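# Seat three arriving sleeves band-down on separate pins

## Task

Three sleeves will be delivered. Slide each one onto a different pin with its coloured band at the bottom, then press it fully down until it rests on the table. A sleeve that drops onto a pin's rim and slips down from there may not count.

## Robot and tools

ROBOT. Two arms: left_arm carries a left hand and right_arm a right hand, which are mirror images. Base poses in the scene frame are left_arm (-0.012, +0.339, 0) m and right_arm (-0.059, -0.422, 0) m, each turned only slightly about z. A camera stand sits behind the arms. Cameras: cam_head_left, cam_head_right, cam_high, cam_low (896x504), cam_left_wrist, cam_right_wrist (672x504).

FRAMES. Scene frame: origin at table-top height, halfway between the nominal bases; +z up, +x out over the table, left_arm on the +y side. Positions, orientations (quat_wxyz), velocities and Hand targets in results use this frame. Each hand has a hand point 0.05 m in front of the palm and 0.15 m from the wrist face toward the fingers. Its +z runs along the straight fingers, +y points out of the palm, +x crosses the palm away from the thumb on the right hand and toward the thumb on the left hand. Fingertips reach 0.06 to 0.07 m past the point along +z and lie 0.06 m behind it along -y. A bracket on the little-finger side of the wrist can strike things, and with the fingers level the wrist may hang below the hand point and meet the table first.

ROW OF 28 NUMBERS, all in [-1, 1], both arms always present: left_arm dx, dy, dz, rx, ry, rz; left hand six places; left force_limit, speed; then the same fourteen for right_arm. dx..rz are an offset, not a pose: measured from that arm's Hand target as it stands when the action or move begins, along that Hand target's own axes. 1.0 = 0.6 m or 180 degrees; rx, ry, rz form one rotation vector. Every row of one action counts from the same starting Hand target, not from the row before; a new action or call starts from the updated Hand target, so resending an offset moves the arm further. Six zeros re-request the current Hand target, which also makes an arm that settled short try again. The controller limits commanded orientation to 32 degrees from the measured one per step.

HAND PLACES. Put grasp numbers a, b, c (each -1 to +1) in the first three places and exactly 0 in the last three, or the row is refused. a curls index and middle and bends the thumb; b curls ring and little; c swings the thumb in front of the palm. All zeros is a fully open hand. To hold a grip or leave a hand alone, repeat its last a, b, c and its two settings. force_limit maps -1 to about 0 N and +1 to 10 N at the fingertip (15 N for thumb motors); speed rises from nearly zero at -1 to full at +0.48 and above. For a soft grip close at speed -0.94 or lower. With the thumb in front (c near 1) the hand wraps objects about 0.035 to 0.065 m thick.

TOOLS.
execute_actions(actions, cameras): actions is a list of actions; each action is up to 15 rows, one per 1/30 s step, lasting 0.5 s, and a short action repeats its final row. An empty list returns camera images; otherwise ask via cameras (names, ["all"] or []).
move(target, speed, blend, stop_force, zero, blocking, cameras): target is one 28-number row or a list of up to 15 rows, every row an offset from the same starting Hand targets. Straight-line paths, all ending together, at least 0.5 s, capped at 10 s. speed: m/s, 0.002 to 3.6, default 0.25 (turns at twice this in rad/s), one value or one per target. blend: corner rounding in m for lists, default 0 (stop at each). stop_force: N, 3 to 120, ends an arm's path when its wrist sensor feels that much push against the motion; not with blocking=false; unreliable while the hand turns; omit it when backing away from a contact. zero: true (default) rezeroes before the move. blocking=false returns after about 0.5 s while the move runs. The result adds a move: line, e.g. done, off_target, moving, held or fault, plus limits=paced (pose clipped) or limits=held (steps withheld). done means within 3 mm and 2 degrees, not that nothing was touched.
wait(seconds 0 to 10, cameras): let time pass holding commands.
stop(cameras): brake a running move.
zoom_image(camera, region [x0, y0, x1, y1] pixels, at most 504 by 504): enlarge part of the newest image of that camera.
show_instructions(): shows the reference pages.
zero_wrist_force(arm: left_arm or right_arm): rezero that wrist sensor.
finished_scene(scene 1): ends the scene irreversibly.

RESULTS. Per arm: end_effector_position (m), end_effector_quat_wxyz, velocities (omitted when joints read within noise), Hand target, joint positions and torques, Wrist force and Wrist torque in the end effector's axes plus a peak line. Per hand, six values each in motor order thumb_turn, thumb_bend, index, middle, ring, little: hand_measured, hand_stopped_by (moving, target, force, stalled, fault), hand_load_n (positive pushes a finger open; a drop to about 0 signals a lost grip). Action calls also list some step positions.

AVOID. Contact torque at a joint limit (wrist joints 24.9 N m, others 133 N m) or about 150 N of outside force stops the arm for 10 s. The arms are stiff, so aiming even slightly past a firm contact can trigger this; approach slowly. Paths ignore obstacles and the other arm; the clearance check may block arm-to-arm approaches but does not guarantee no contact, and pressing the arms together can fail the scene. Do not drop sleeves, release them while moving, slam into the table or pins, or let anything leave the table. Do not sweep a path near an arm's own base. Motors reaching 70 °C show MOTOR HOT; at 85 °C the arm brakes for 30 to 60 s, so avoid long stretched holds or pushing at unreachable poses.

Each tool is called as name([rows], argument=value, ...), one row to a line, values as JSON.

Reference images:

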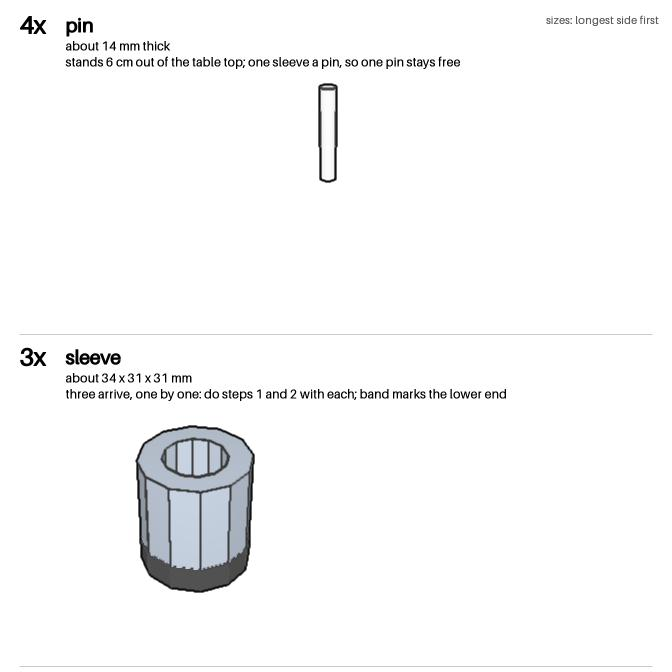

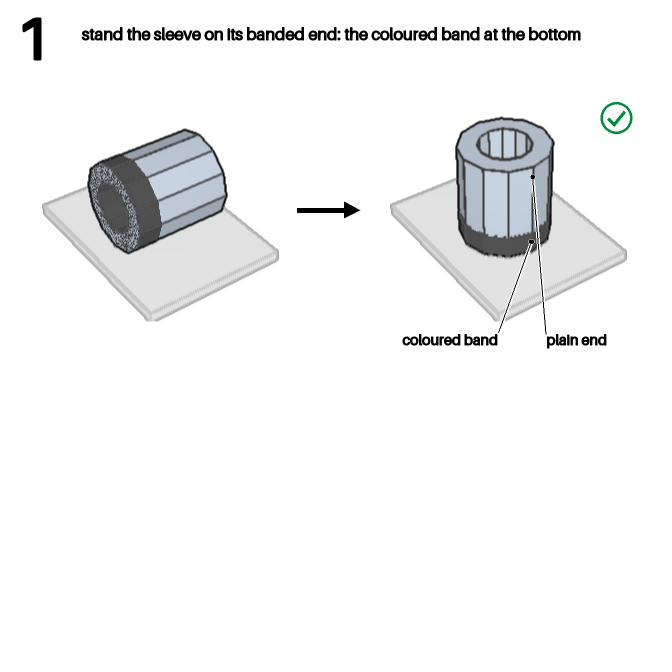

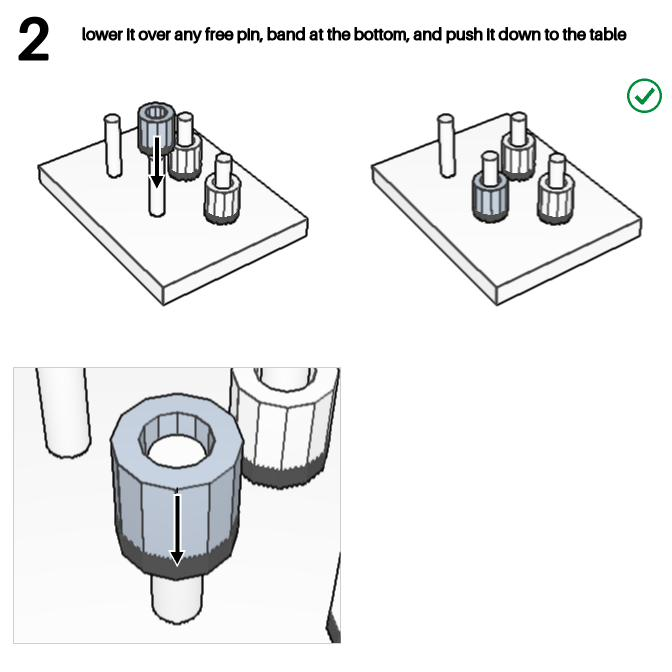

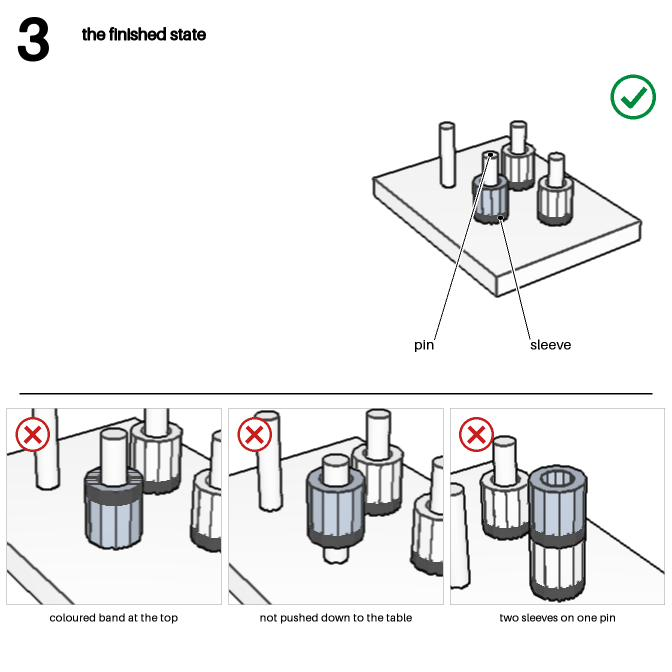

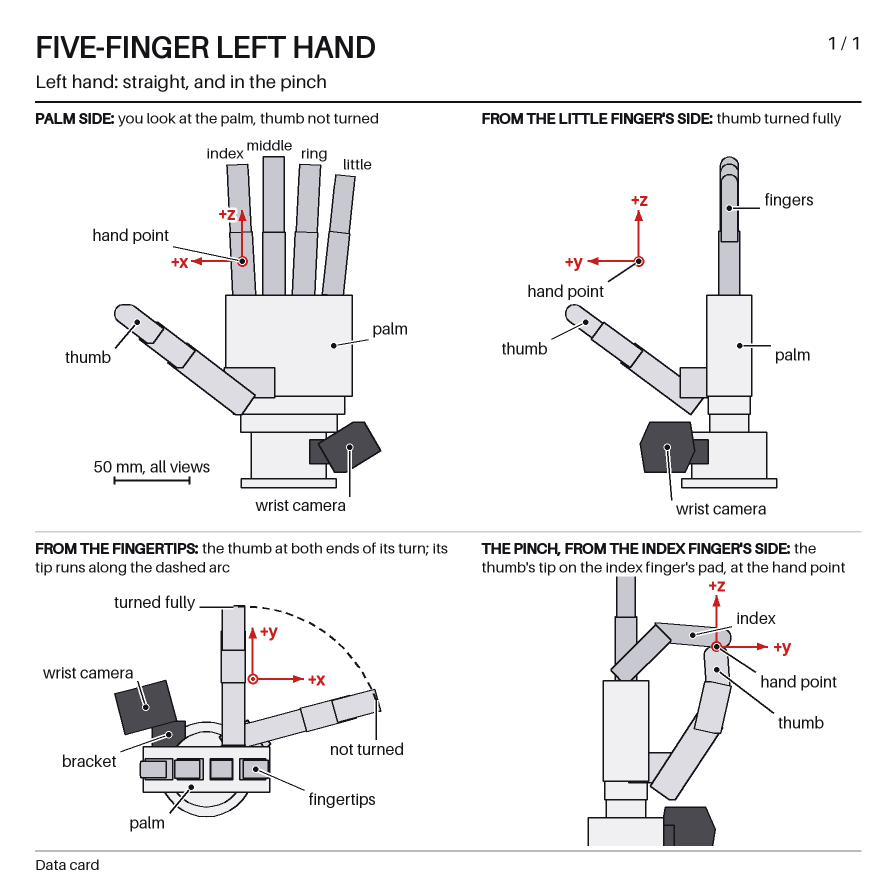

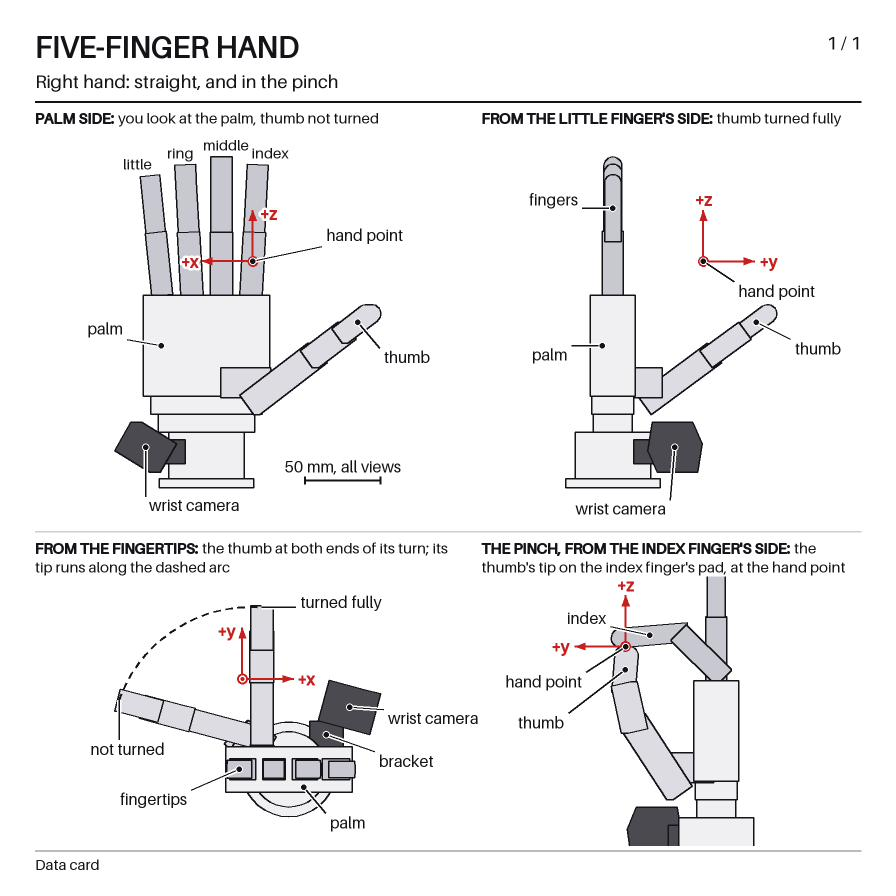

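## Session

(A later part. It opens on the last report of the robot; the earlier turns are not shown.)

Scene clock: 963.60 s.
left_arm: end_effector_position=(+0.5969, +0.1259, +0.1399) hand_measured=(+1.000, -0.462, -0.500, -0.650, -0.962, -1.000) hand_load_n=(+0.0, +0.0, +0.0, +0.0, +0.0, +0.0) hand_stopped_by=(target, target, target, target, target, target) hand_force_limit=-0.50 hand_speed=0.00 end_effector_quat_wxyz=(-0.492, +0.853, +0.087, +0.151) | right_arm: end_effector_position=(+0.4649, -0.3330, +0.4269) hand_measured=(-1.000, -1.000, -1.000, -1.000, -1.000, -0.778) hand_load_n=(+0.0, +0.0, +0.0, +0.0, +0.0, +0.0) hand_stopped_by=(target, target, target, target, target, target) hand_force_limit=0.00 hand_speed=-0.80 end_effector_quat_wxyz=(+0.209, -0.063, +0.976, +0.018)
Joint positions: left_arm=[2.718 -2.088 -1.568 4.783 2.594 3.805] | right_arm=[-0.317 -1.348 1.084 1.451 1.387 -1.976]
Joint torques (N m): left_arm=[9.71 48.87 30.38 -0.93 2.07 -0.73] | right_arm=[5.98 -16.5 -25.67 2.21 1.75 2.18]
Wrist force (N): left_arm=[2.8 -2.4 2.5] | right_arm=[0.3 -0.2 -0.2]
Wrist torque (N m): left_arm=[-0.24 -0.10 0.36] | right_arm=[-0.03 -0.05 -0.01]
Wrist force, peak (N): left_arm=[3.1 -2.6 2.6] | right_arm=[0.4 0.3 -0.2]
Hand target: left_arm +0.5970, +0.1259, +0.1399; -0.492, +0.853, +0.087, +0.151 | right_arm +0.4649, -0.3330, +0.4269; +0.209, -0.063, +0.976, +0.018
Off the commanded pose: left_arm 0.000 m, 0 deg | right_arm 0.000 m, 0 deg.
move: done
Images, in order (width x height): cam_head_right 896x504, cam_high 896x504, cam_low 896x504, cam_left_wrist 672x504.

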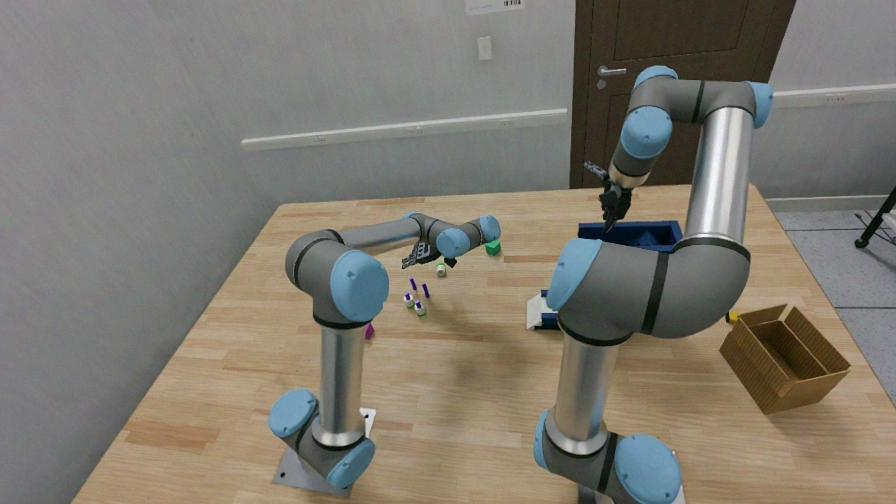

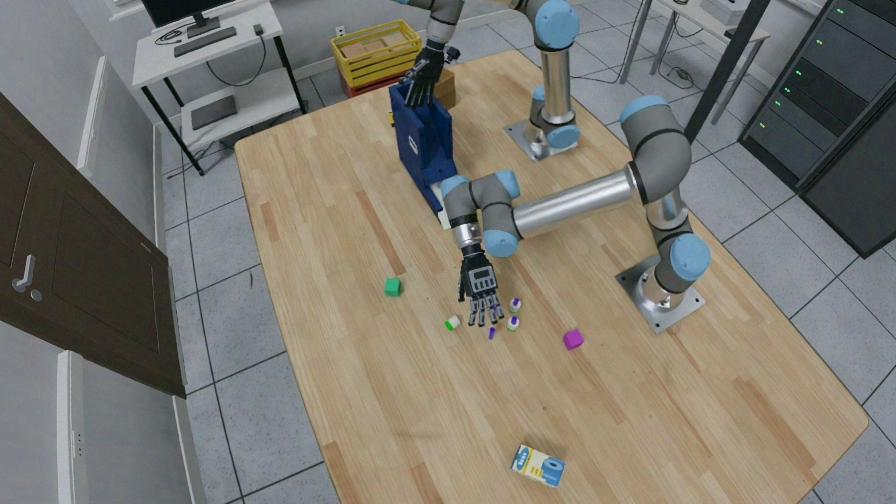

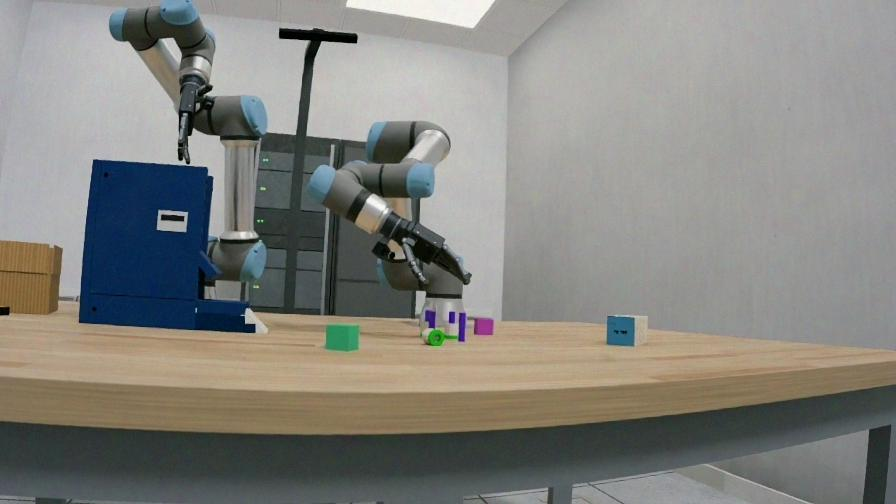

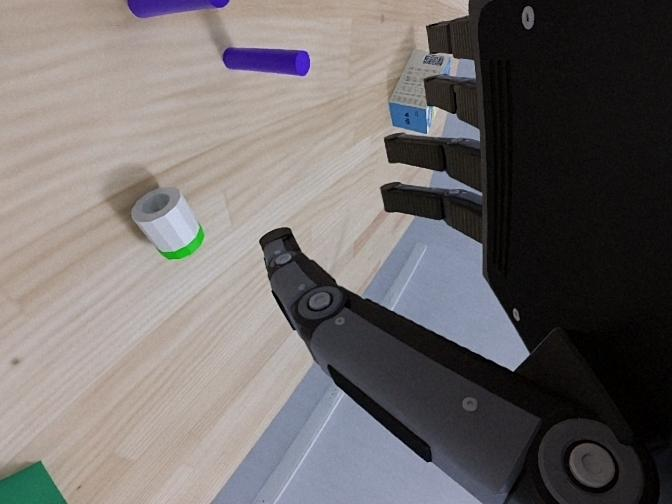

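move(target=[0.0157, 0.127, 0.0215, 0.0171, -0.0407, -0.0235, 0.25, 0, 1, 0, 0, 0, -0.5, 0, 0, 0, 0, 0, 0, 0, 0, 0, 0, 0, 0, 0, 0, -0.8], speed=0.2, cameras=["cam_left_wrist", "cam_high", "cam_low"])

zoom_image(camera="cam_low", region=[394, 270, 494, 360])

Scene clock: 982.83 s.
left_arm: end_effector_position=(+0.6306, +0.0990, +0.0752) hand_measured=(+1.000, -0.462, -0.500, -0.650, -0.962, -1.000) hand_load_n=(-0.5, +0.0, +0.0, +0.0, +0.0, +0.0) hand_stopped_by=(target, target, target, target, target, target) hand_force_limit=-0.50 hand_speed=0.00 end_effector_quat_wxyz=(-0.503, +0.843, +0.153, +0.111) | right_arm: end_effector_position=(+0.4649, -0.3330, +0.4269) hand_measured=(-1.000, -1.000, -1.000, -1.000, -1.000, -0.778) hand_load_n=(+0.0, +0.0, +0.0, -0.5, +0.0, +0.0) hand_stopped_by=(target, target, target, target, target, target) hand_force_limit=0.00 hand_speed=-0.80 end_effector_quat_wxyz=(+0.209, -0.063, +0.976, +0.018)
Joint positions: left_arm=[2.709 -2.323 -1.298 4.535 2.506 3.551] | right_arm=[-0.317 -1.348 1.084 1.451 1.387 -1.976]
Joint torques (N m): left_arm=[-0.27 40.24 27.94 1.67 0.47 -1.65] | right_arm=[5.67 -16.88 -25.8 3.24 1.09 2.03]
Wrist force (N): left_arm=[2.6 -2.3 2.5] | right_arm=[0.1 0.0 -0.2]
Wrist torque (N m): left_arm=[-0.26 -0.06 0.20] | right_arm=[0.01 -0.01 -0.02]
Wrist force, peak (N): left_arm=[2.6 -4.2 2.5] | right_arm=[0.5 -0.3 -0.5]
Hand target: left_arm +0.6307, +0.0990, +0.0751; -0.503, +0.843, +0.154, +0.111 | right_arm +0.4649, -0.3330, +0.4269; +0.209, -0.063, +0.976, +0.018
Off the commanded pose: left_arm 0.000 m, 0 deg | right_arm 0.000 m, 0 deg.
move: done
Images, in order (width x height): cam_high 896x504, cam_low 896x504, cam_left_wrist 672x504.

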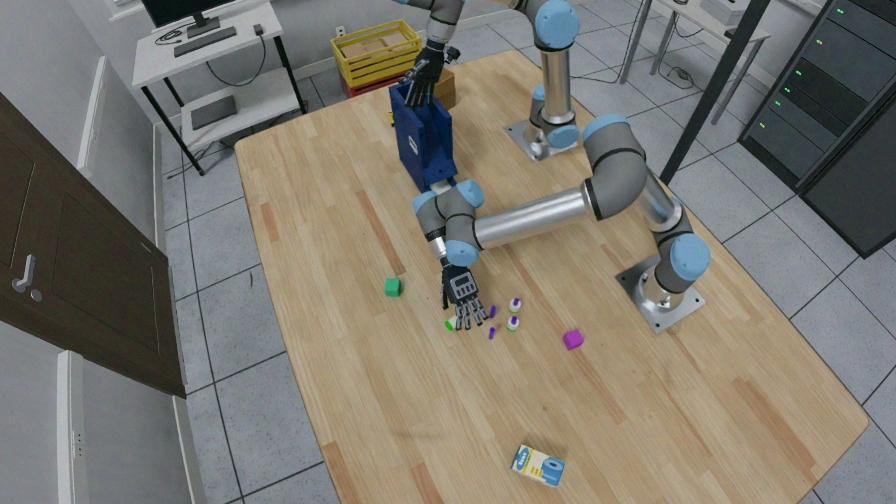

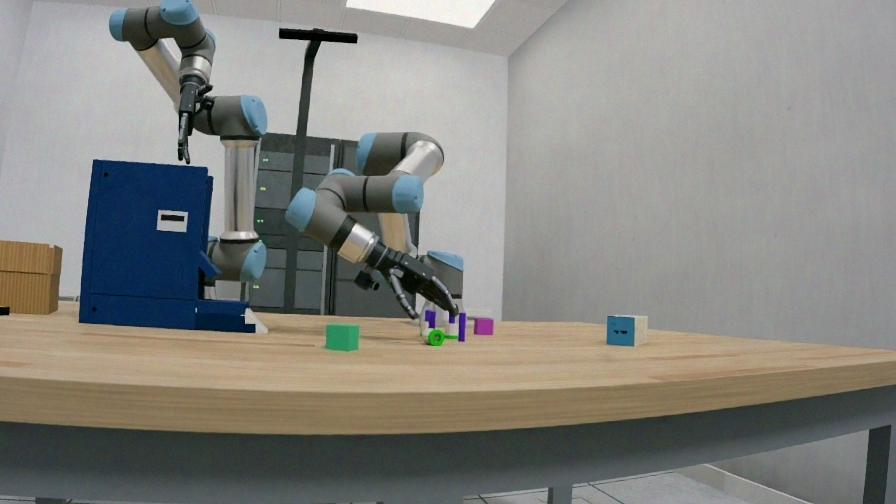

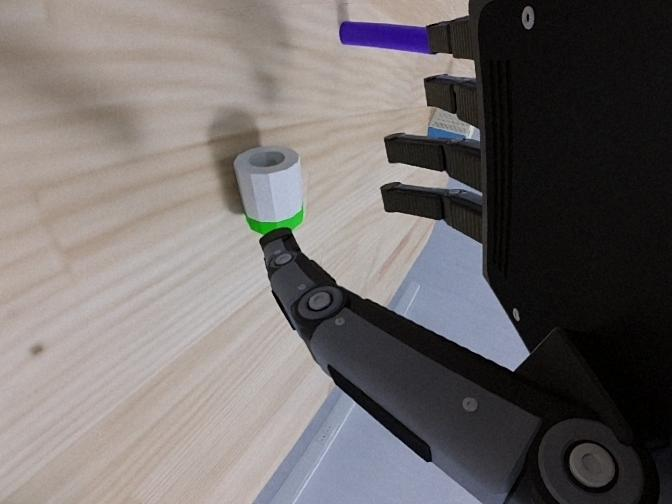

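Scaled by 5.040 from the camera's 896x504 image, which has a finer 1280x720 frame.

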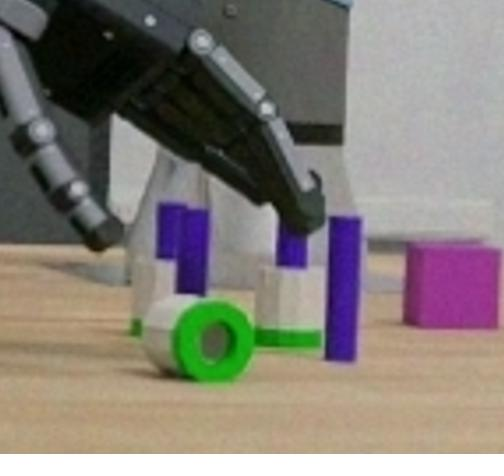

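move(target=[-0.015, 0.0508, 0.0385, 0, 0, 0, 0.25, 0, 1, 0, 0, 0, -0.5, 0, 0, 0, 0, 0, 0, 0, 0, 0, 0, 0, 0, 0, 0, -0.8], speed=0.03, stop_force=4, cameras=["cam_left_wrist", "cam_low"])

zoom_image(camera="cam_low", region=[394, 270, 494, 360])

Scene clock: 990.17 s.
left_arm: end_effector_position=(+0.6344, +0.1044, +0.0364) hand_measured=(+1.000, -0.462, -0.500, -0.650, -0.962, -1.000) hand_load_n=(+0.0, -0.5, +0.0, +0.0, +0.0, +0.0) hand_stopped_by=(target, target, target, target, target, target) hand_force_limit=-0.50 hand_speed=0.00 end_effector_quat_wxyz=(-0.503, +0.843, +0.154, +0.111) | right_arm: end_effector_position=(+0.4649, -0.3330, +0.4269) hand_measured=(-1.000, -1.000, -1.000, -1.000, -1.000, -0.778) hand_load_n=(+0.0, +0.0, +0.0, +0.0, +0.0, +0.5) hand_stopped_by=(target, target, target, target, target, target) hand_force_limit=0.00 hand_speed=-0.80 end_effector_quat_wxyz=(+0.209, -0.063, +0.976, +0.018)
Joint positions: left_arm=[2.718 -2.369 -1.328 4.621 2.512 3.563] | right_arm=[-0.317 -1.348 1.084 1.451 1.387 -1.976]
Joint torques (N m): left_arm=[-5.47 62.37 29.35 -1.59 0.31 -2.18] | right_arm=[5.67 -16.93 -25.47 3.19 0.84 2.08]
Wrist force (N): left_arm=[2.6 -2.3 2.7] | right_arm=[0.1 0.0 -0.2]
Wrist torque (N m): left_arm=[-0.27 -0.04 0.22] | right_arm=[0.00 -0.02 -0.01]
Wrist force, peak (N): left_arm=[2.7 -2.4 3.0] | right_arm=[0.5 0.2 -0.1]
Hand target: left_arm +0.6344, +0.1044, +0.0364; -0.503, +0.843, +0.154, +0.111 | right_arm +0.4649, -0.3330, +0.4269; +0.209, -0.063, +0.976, +0.018
Off the commanded pose: left_arm 0.000 m, 0 deg | right_arm 0.000 m, 0 deg.
move: done
Images, in order (width x height): cam_low 896x504, cam_left_wrist 672x504.

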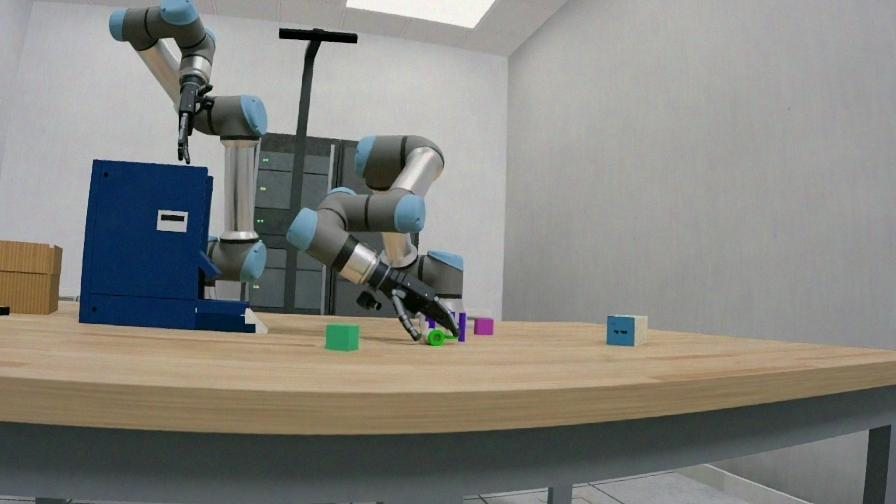

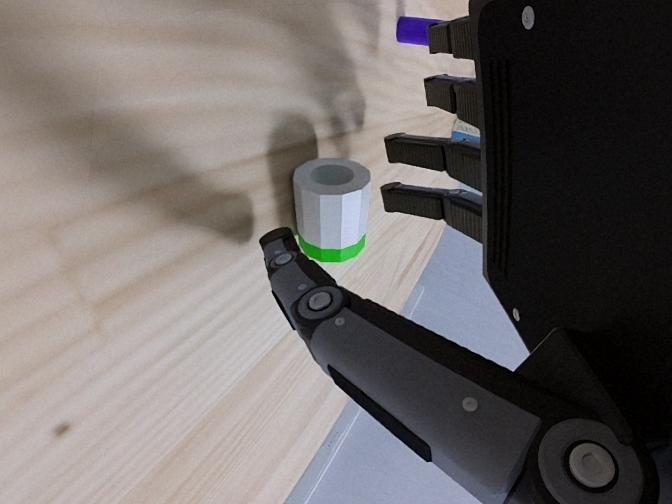

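Scaled by 5.040 from the camera's 896x504 image, which has a finer 1280x720 frame.

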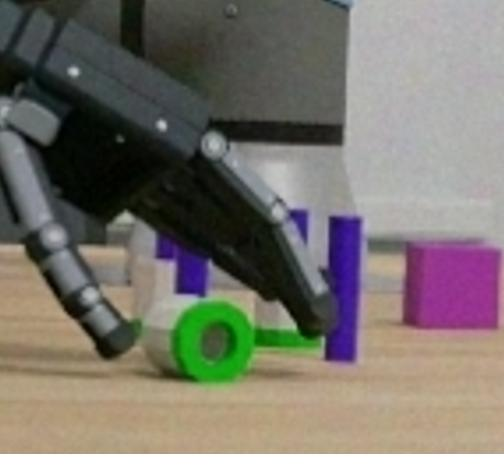

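move(target=[0, 0, 0, 0, 0, 0, 0.6, 0, 1, 0, 0, 0, -0.5, -0.9, 0, 0, 0, 0, 0, 0, 0, 0, 0, 0, 0, 0, 0, -0.8], speed=0.05, cameras=["cam_left_wrist"])

zoom_image(camera="cam_left_wrist", region=[180, 80, 460, 300])

Scene clock: 994.80 s.
left_arm: end_effector_position=(+0.6344, +0.1044, +0.0364) hand_measured=(+1.000, -0.250, -0.112, -0.130, -0.910, -1.000) hand_load_n=(-0.5, +5.0, +4.5, +3.5, +0.0, +0.0) hand_stopped_by=(target, force, force, force, target, target) hand_force_limit=-0.50 hand_speed=-0.90 end_effector_quat_wxyz=(-0.503, +0.843, +0.154, +0.111) | right_arm: end_effector_position=(+0.4649, -0.3330, +0.4269) hand_measured=(-1.000, -1.000, -1.000, -1.000, -1.000, -0.778) hand_load_n=(+0.0, +0.0, +0.0, +0.0, +0.0, +0.0) hand_stopped_by=(target, target, target, target, target, target) hand_force_limit=0.00 hand_speed=-0.80 end_effector_quat_wxyz=(+0.209, -0.063, +0.976, +0.018)
Joint positions: left_arm=[2.718 -2.369 -1.328 4.621 2.512 3.563] | right_arm=[-0.317 -1.348 1.084 1.451 1.387 -1.976]
Joint torques (N m): left_arm=[-3.82 63.92 29.16 -1.02 0.01 -1.93] | right_arm=[5.78 -17.94 -25.79 3.17 0.74 2.07]
Wrist force (N): left_arm=[2.5 -2.5 2.6] | right_arm=[0.0 0.2 -0.3]
Wrist torque (N m): left_arm=[-0.29 -0.03 0.21] | right_arm=[0.04 0.00 -0.01]
Wrist force, peak (N): left_arm=[2.7 -2.6 2.8] | right_arm=[0.3 -0.2 -0.5]
Hand target: left_arm +0.6344, +0.1044, +0.0364; -0.503, +0.843, +0.154, +0.111 | right_arm +0.4649, -0.3330, +0.4269; +0.209, -0.063, +0.976, +0.018
Off the commanded pose: left_arm 0.000 m, 0 deg | right_arm 0.000 m, 0 deg.
move: done
Images, in order (width x height): cam_left_wrist 672x504.

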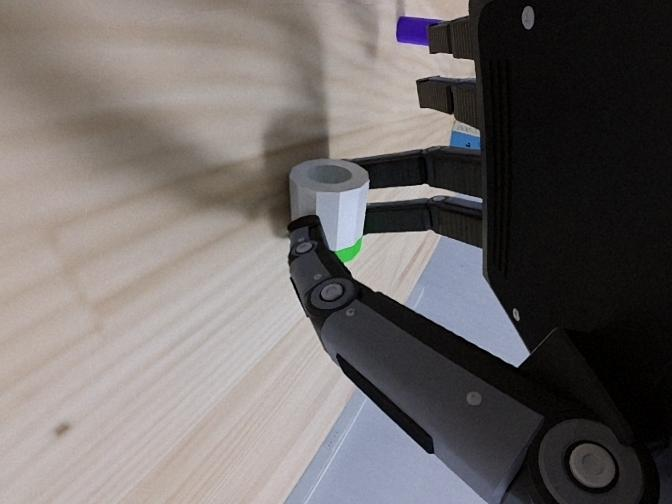

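Scaled by 1.800 from the camera's 672x504 image, which has a finer 960x720 frame.

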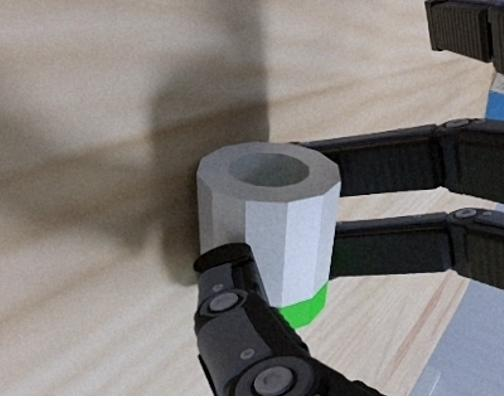

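move([
  [0.0741,-0.1764,-0.1018,0,0,0,0.6,0,1,0,0,0,-0.5,-0.9,0,0,0,0,0,0,0,0,0,0,0,0,0,-0.8],
  [-0.051,-0.2727,0.0318,0.0792,-0.1246,0.4896,0.6,0,1,0,0,0,-0.5,-0.9,0,0,0,0,0,0,0,0,0,0,0,0,0,-0.8],
  [-0.071,-0.2252,0.0593,0.0792,-0.1246,0.4896,0.6,0,1,0,0,0,-0.5,-0.9,0,0,0,0,0,0,0,0,0,0,0,0,0,-0.8],
], speed=0.25, blend=[0.03,0.01,0], cameras=["all"])

Scene clock: 1025.07 s.
left_arm: end_effector_position=(+0.5459, +0.1901, +0.1151) hand_measured=(+1.000, -0.250, -0.112, -0.130, -0.910, -1.000) hand_load_n=(+0.0, +5.0, +5.0, +3.5, +0.0, +0.0) hand_stopped_by=(target, force, force, force, target, target) hand_force_limit=-0.50 hand_speed=-0.90 end_effector_quat_wxyz=(-0.493, +0.655, -0.374, -0.434) | right_arm: end_effector_position=(+0.4649, -0.3330, +0.4269) hand_measured=(-1.000, -1.000, -1.000, -1.000, -1.000, -0.778) hand_load_n=(+0.0, +0.0, +0.0, +0.0, +0.0, +0.0) hand_stopped_by=(target, target, target, target, target, target) hand_force_limit=0.00 hand_speed=-0.80 end_effector_quat_wxyz=(+0.209, -0.063, +0.976, +0.018)
Joint positions: left_arm=[2.825 -2.507 -0.947 3.715 2.578 4.604] | right_arm=[-0.317 -1.348 1.084 1.451 1.387 -1.976]
Joint torques (N m): left_arm=[-2.65 59.25 22.87 0.66 -0.26 0.55] | right_arm=[4.67 -19.52 -25.34 3.17 -0.3 2.02]
Wrist force (N): left_arm=[-0.7 -0.9 1.9] | right_arm=[0.2 -0.1 -0.4]
Wrist torque (N m): left_arm=[-0.27 0.01 -0.06] | right_arm=[0.01 -0.03 -0.01]
Wrist force, peak (N): left_arm=[2.8 -3.0 2.2] | right_arm=[0.5 0.0 -0.4]
Hand target: left_arm +0.5459, +0.1900, +0.1150; -0.493, +0.655, -0.374, -0.434 | right_arm +0.4649, -0.3330, +0.4269; +0.209, -0.063, +0.976, +0.018
Off the commanded pose: left_arm 0.000 m, 0 deg | right_arm 0.000 m, 0 deg.
move: done

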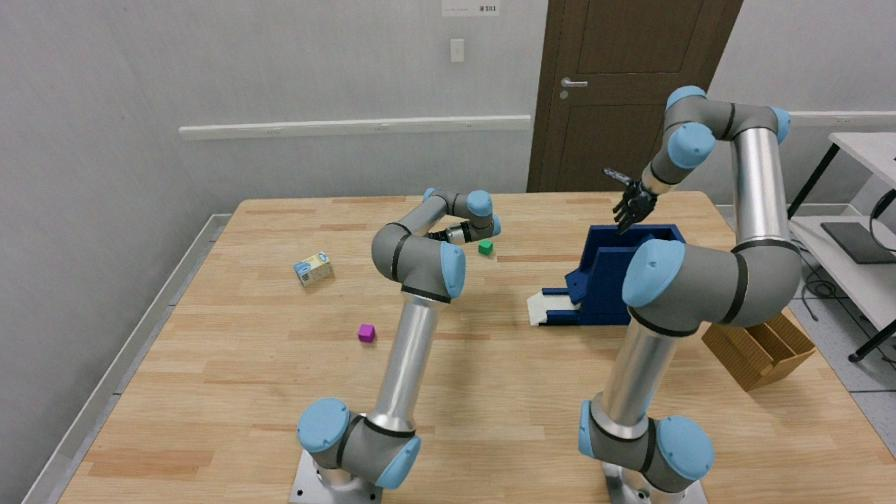

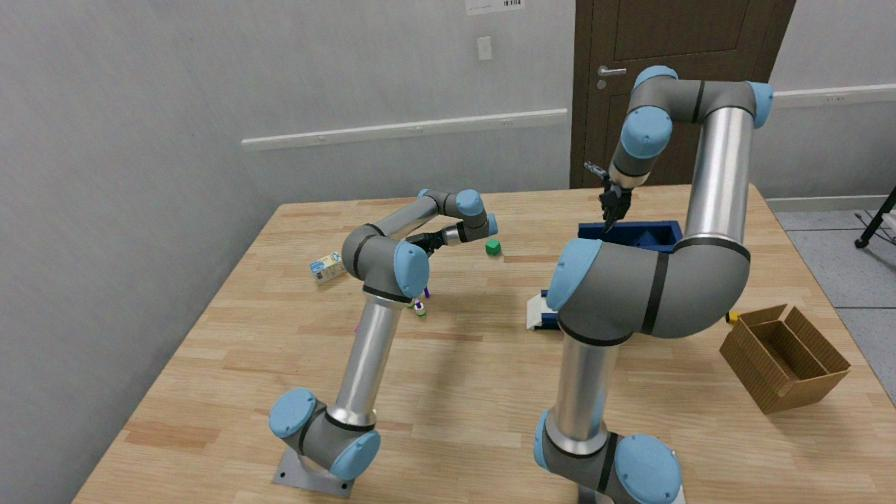

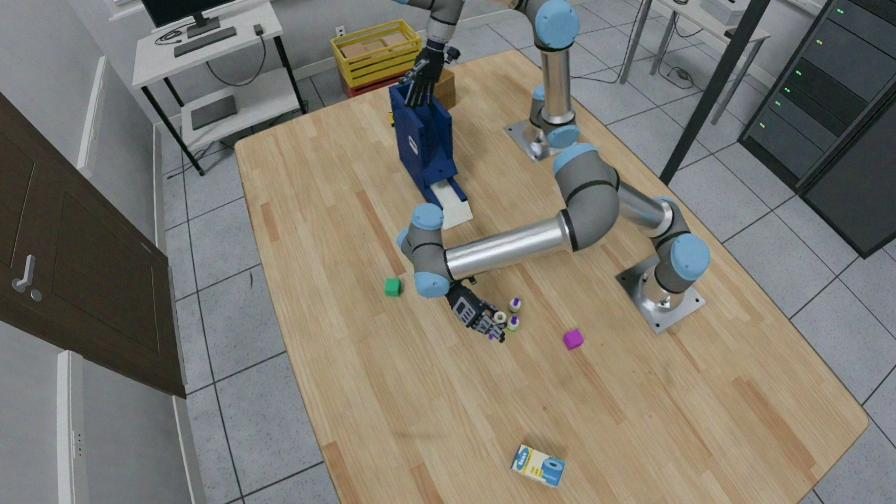

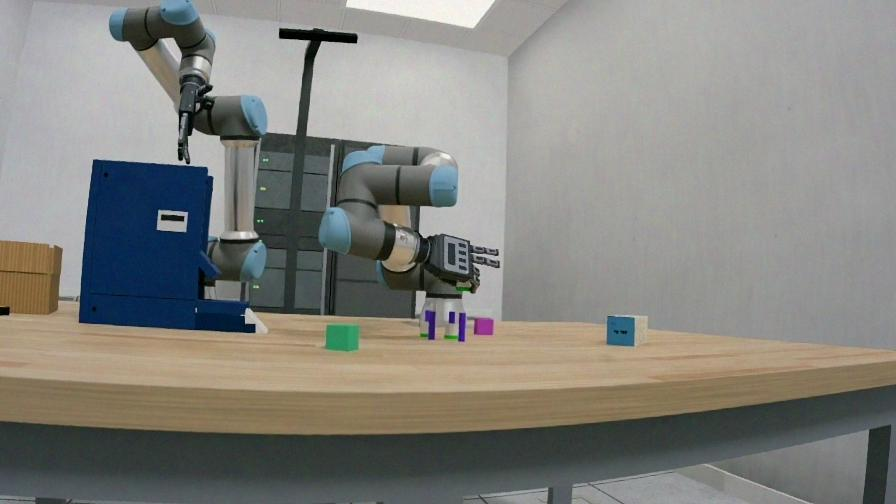

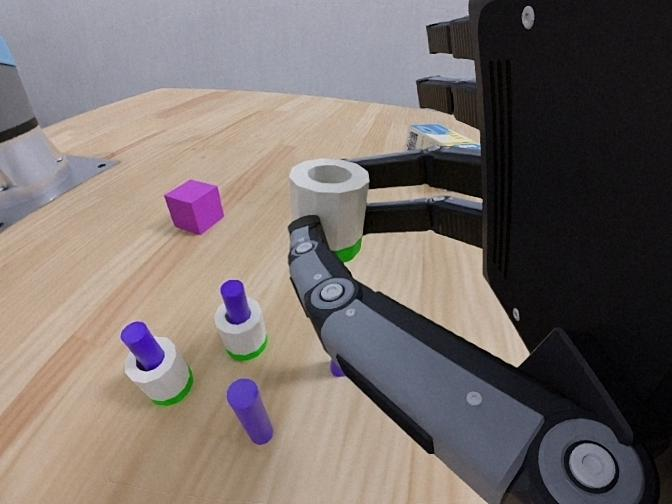

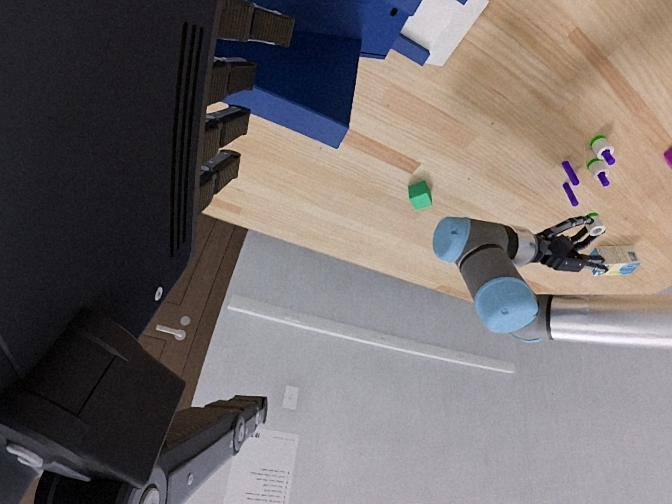

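zoom_image(camera="cam_low", region=[400, 260, 520, 350])

zoom_image(camera="cam_high", region=[450, 270, 550, 360])

zoom_image(camera="cam_left_wrist", region=[200, 140, 460, 470])

Scaled by 4.200 from the camera's 896x504 image, which has a finer 1280x720 frame.

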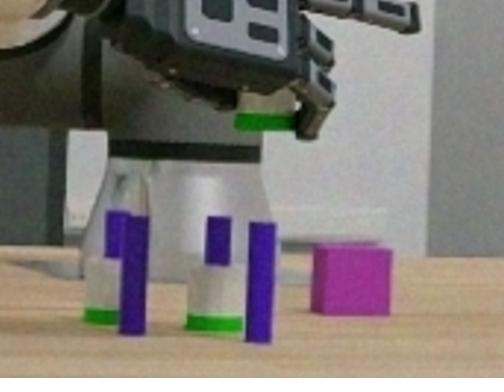

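Scaled by 5.040 from the camera's 896x504 image, which has a finer 1280x720 frame.

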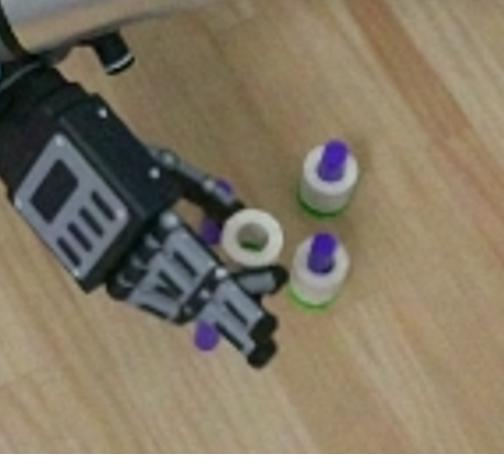

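Scaled by 1.527 from the camera's 672x504 image, which has a finer 960x720 frame.

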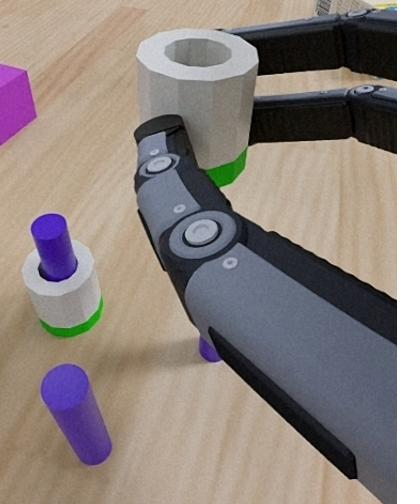

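move(target=[0.0249,-0.0073,-0.0070,0,0,0,0.6,0,1,0,0,0,-0.5,-0.9,0,0,0,0,0,0,0,0,0,0,0,0,0,-0.8], speed=0.08, cameras=["cam_high","cam_low","cam_left_wrist"])

zoom_image(camera="cam_low", region=[430, 270, 500, 350])

zoom_image(camera="cam_high", region=[470, 290, 540, 350])

zoom_image(camera="cam_left_wrist", region=[250, 150, 430, 450])

Scene clock: 1045.73 s.
left_arm: end_effector_position=(+0.5560, +0.1860, +0.1029) hand_measured=(+1.000, -0.250, -0.112, -0.130, -0.910, -1.000) hand_load_n=(+0.0, +5.0, +4.5, +3.0, +0.0, +0.0) hand_stopped_by=(target, force, force, force, target, target) hand_force_limit=-0.50 hand_speed=-0.90 end_effector_quat_wxyz=(-0.493, +0.655, -0.374, -0.434) end_effector_velocity=(-0.001, +0.001, +0.001) end_effector_angular_velocity=(+0.001, +0.001, -0.001) | right_arm: end_effector_position=(+0.4649, -0.3330, +0.4269) hand_measured=(-1.000, -1.000, -1.000, -1.000, -1.000, -0.778) hand_load_n=(+0.0, +0.0, +0.0, +0.0, +0.0, +0.0) hand_stopped_by=(target, target, target, target, target, target) hand_force_limit=0.00 hand_speed=-0.80 end_effector_quat_wxyz=(+0.209, -0.063, +0.976, +0.018)
Joint positions: left_arm=[2.825 -2.548 -0.9 3.708 2.578 4.604] | right_arm=[-0.317 -1.348 1.084 1.451 1.387 -1.976]
Joint velocities: left_arm=[0 0.003 -0.005 0 0.001 -0.001] | right_arm=[within noise]
Joint torques (N m): left_arm=[-6.75 68.63 7.63 -2.33 -1 -2.34] | right_arm=[3.78 -20.22 -25.43 3.24 -1.02 1.9]
Wrist force (N): left_arm=[-0.9 -0.9 2.1] | right_arm=[0.2 -0.1 0.0]
Wrist torque (N m): left_arm=[-0.26 0.02 -0.03] | right_arm=[-0.03 -0.04 -0.01]
Wrist force, peak (N): left_arm=[-0.7 -0.9 2.2] | right_arm=[0.2 0.0 -0.6]
Hand target: left_arm +0.5559, +0.1860, +0.1030; -0.493, +0.655, -0.374, -0.434 | right_arm +0.4649, -0.3330, +0.4269; +0.209, -0.063, +0.976, +0.018
Off the commanded pose: left_arm 0.000 m, 0 deg | right_arm 0.000 m, 0 deg.
move: done
Images, in order (width x height): cam_high 896x504, cam_low 896x504, cam_left_wrist 672x504.

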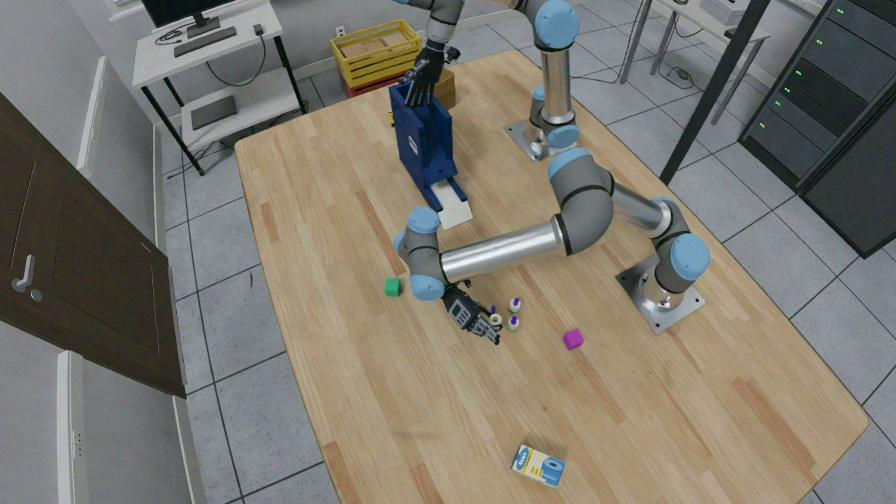

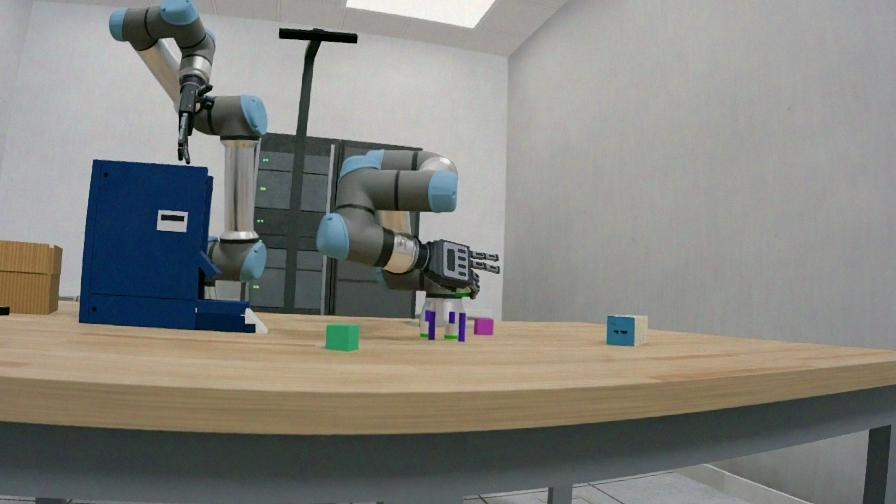

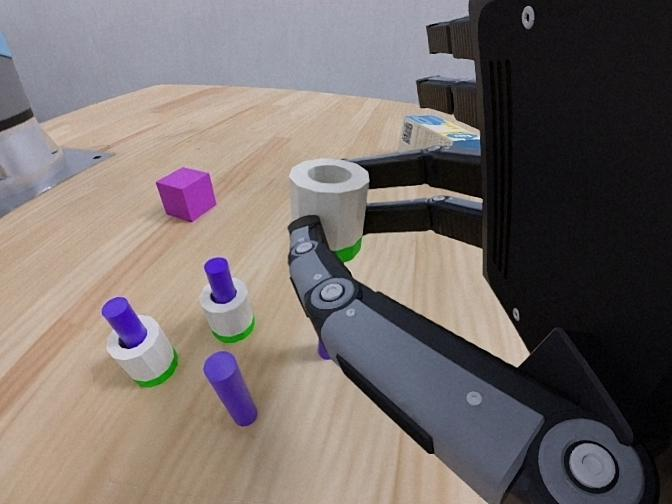

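Scaled by 6.300 from the camera's 896x504 image, which has a finer 1280x720 frame.

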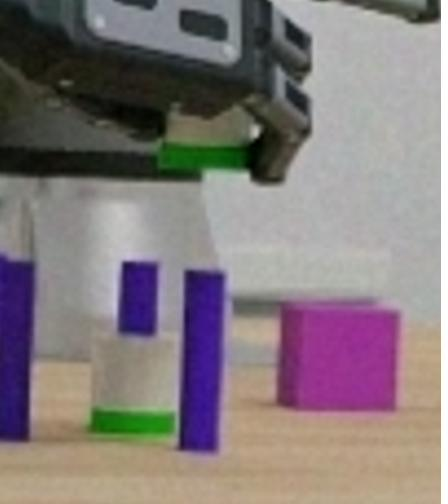

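Scaled by 7.200 from the camera's 896x504 image, which has a finer 1280x720 frame.

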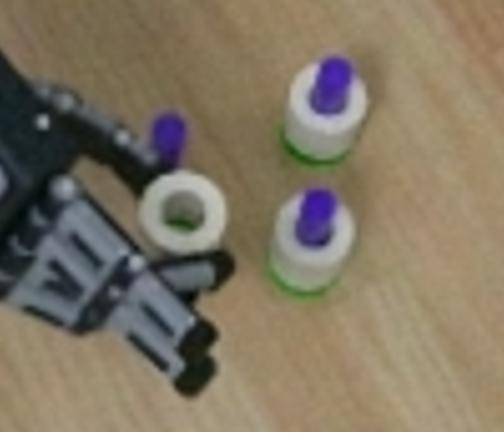

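Scaled by 1.680 from the camera's 672x504 image, which has a finer 960x720 frame.

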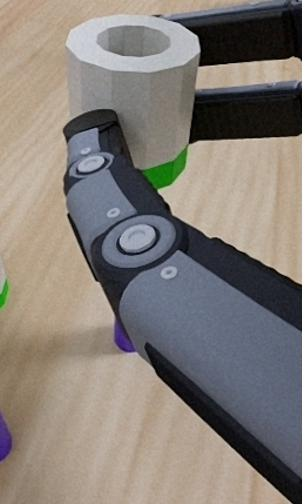

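zoom_image(camera="cam_left_wrist", region=[90, 240, 290, 440])

zoom_image(camera="cam_left_wrist", region=[280, 150, 380, 270])

zoom_image(camera="cam_left_wrist", region=[290, 310, 350, 370])

zoom_image(camera="cam_high", region=[484, 294, 526, 344])

zoom_image(camera="cam_low", region=[440, 290, 485, 345])

Scaled by 2.520 from the camera's 672x504 image, which has a finer 960x720 frame.

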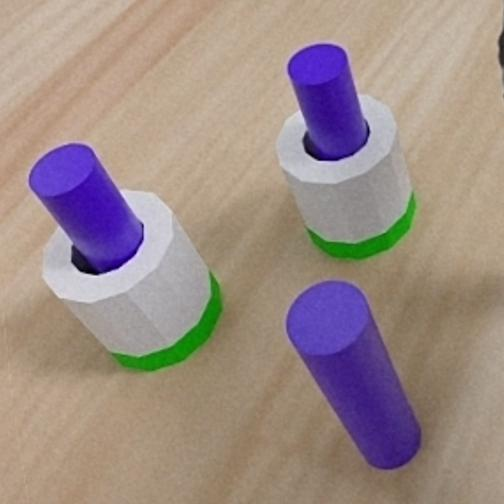

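Scaled by 4.200 from the camera's 672x504 image, which has a finer 960x720 frame.

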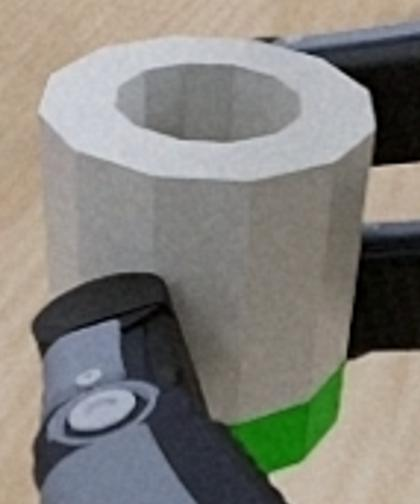

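Scaled by 8.400 from the camera's 672x504 image, which has a finer 960x720 frame.

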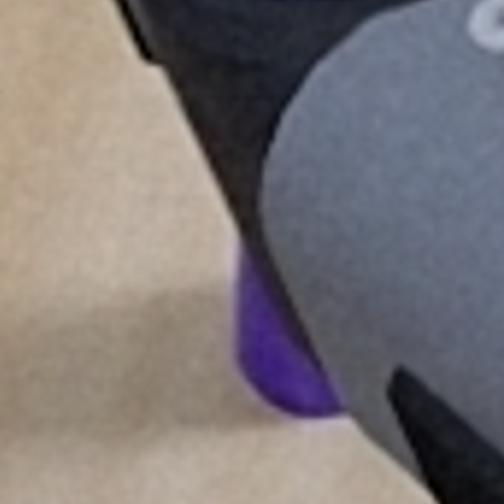

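Scaled by 10.080 from the camera's 896x504 image, which has a finer 1280x720 frame.

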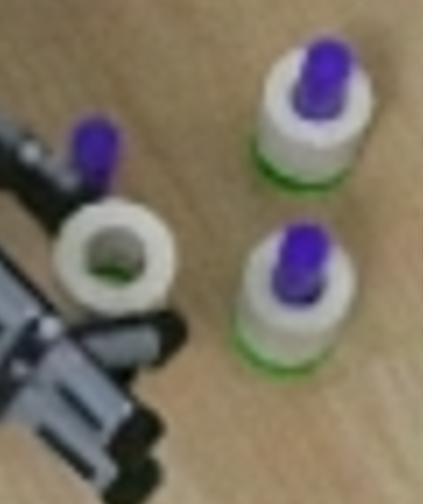

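Scaled by 9.164 from the camera's 896x504 image, which has a finer 1280x720 frame.

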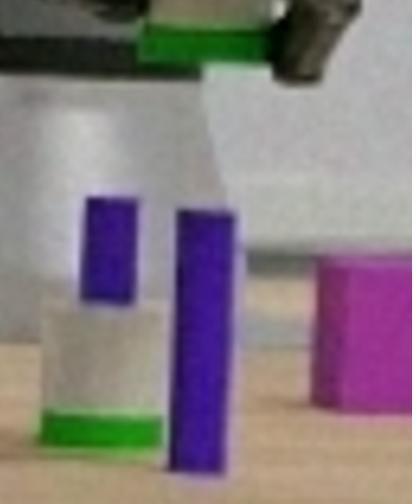

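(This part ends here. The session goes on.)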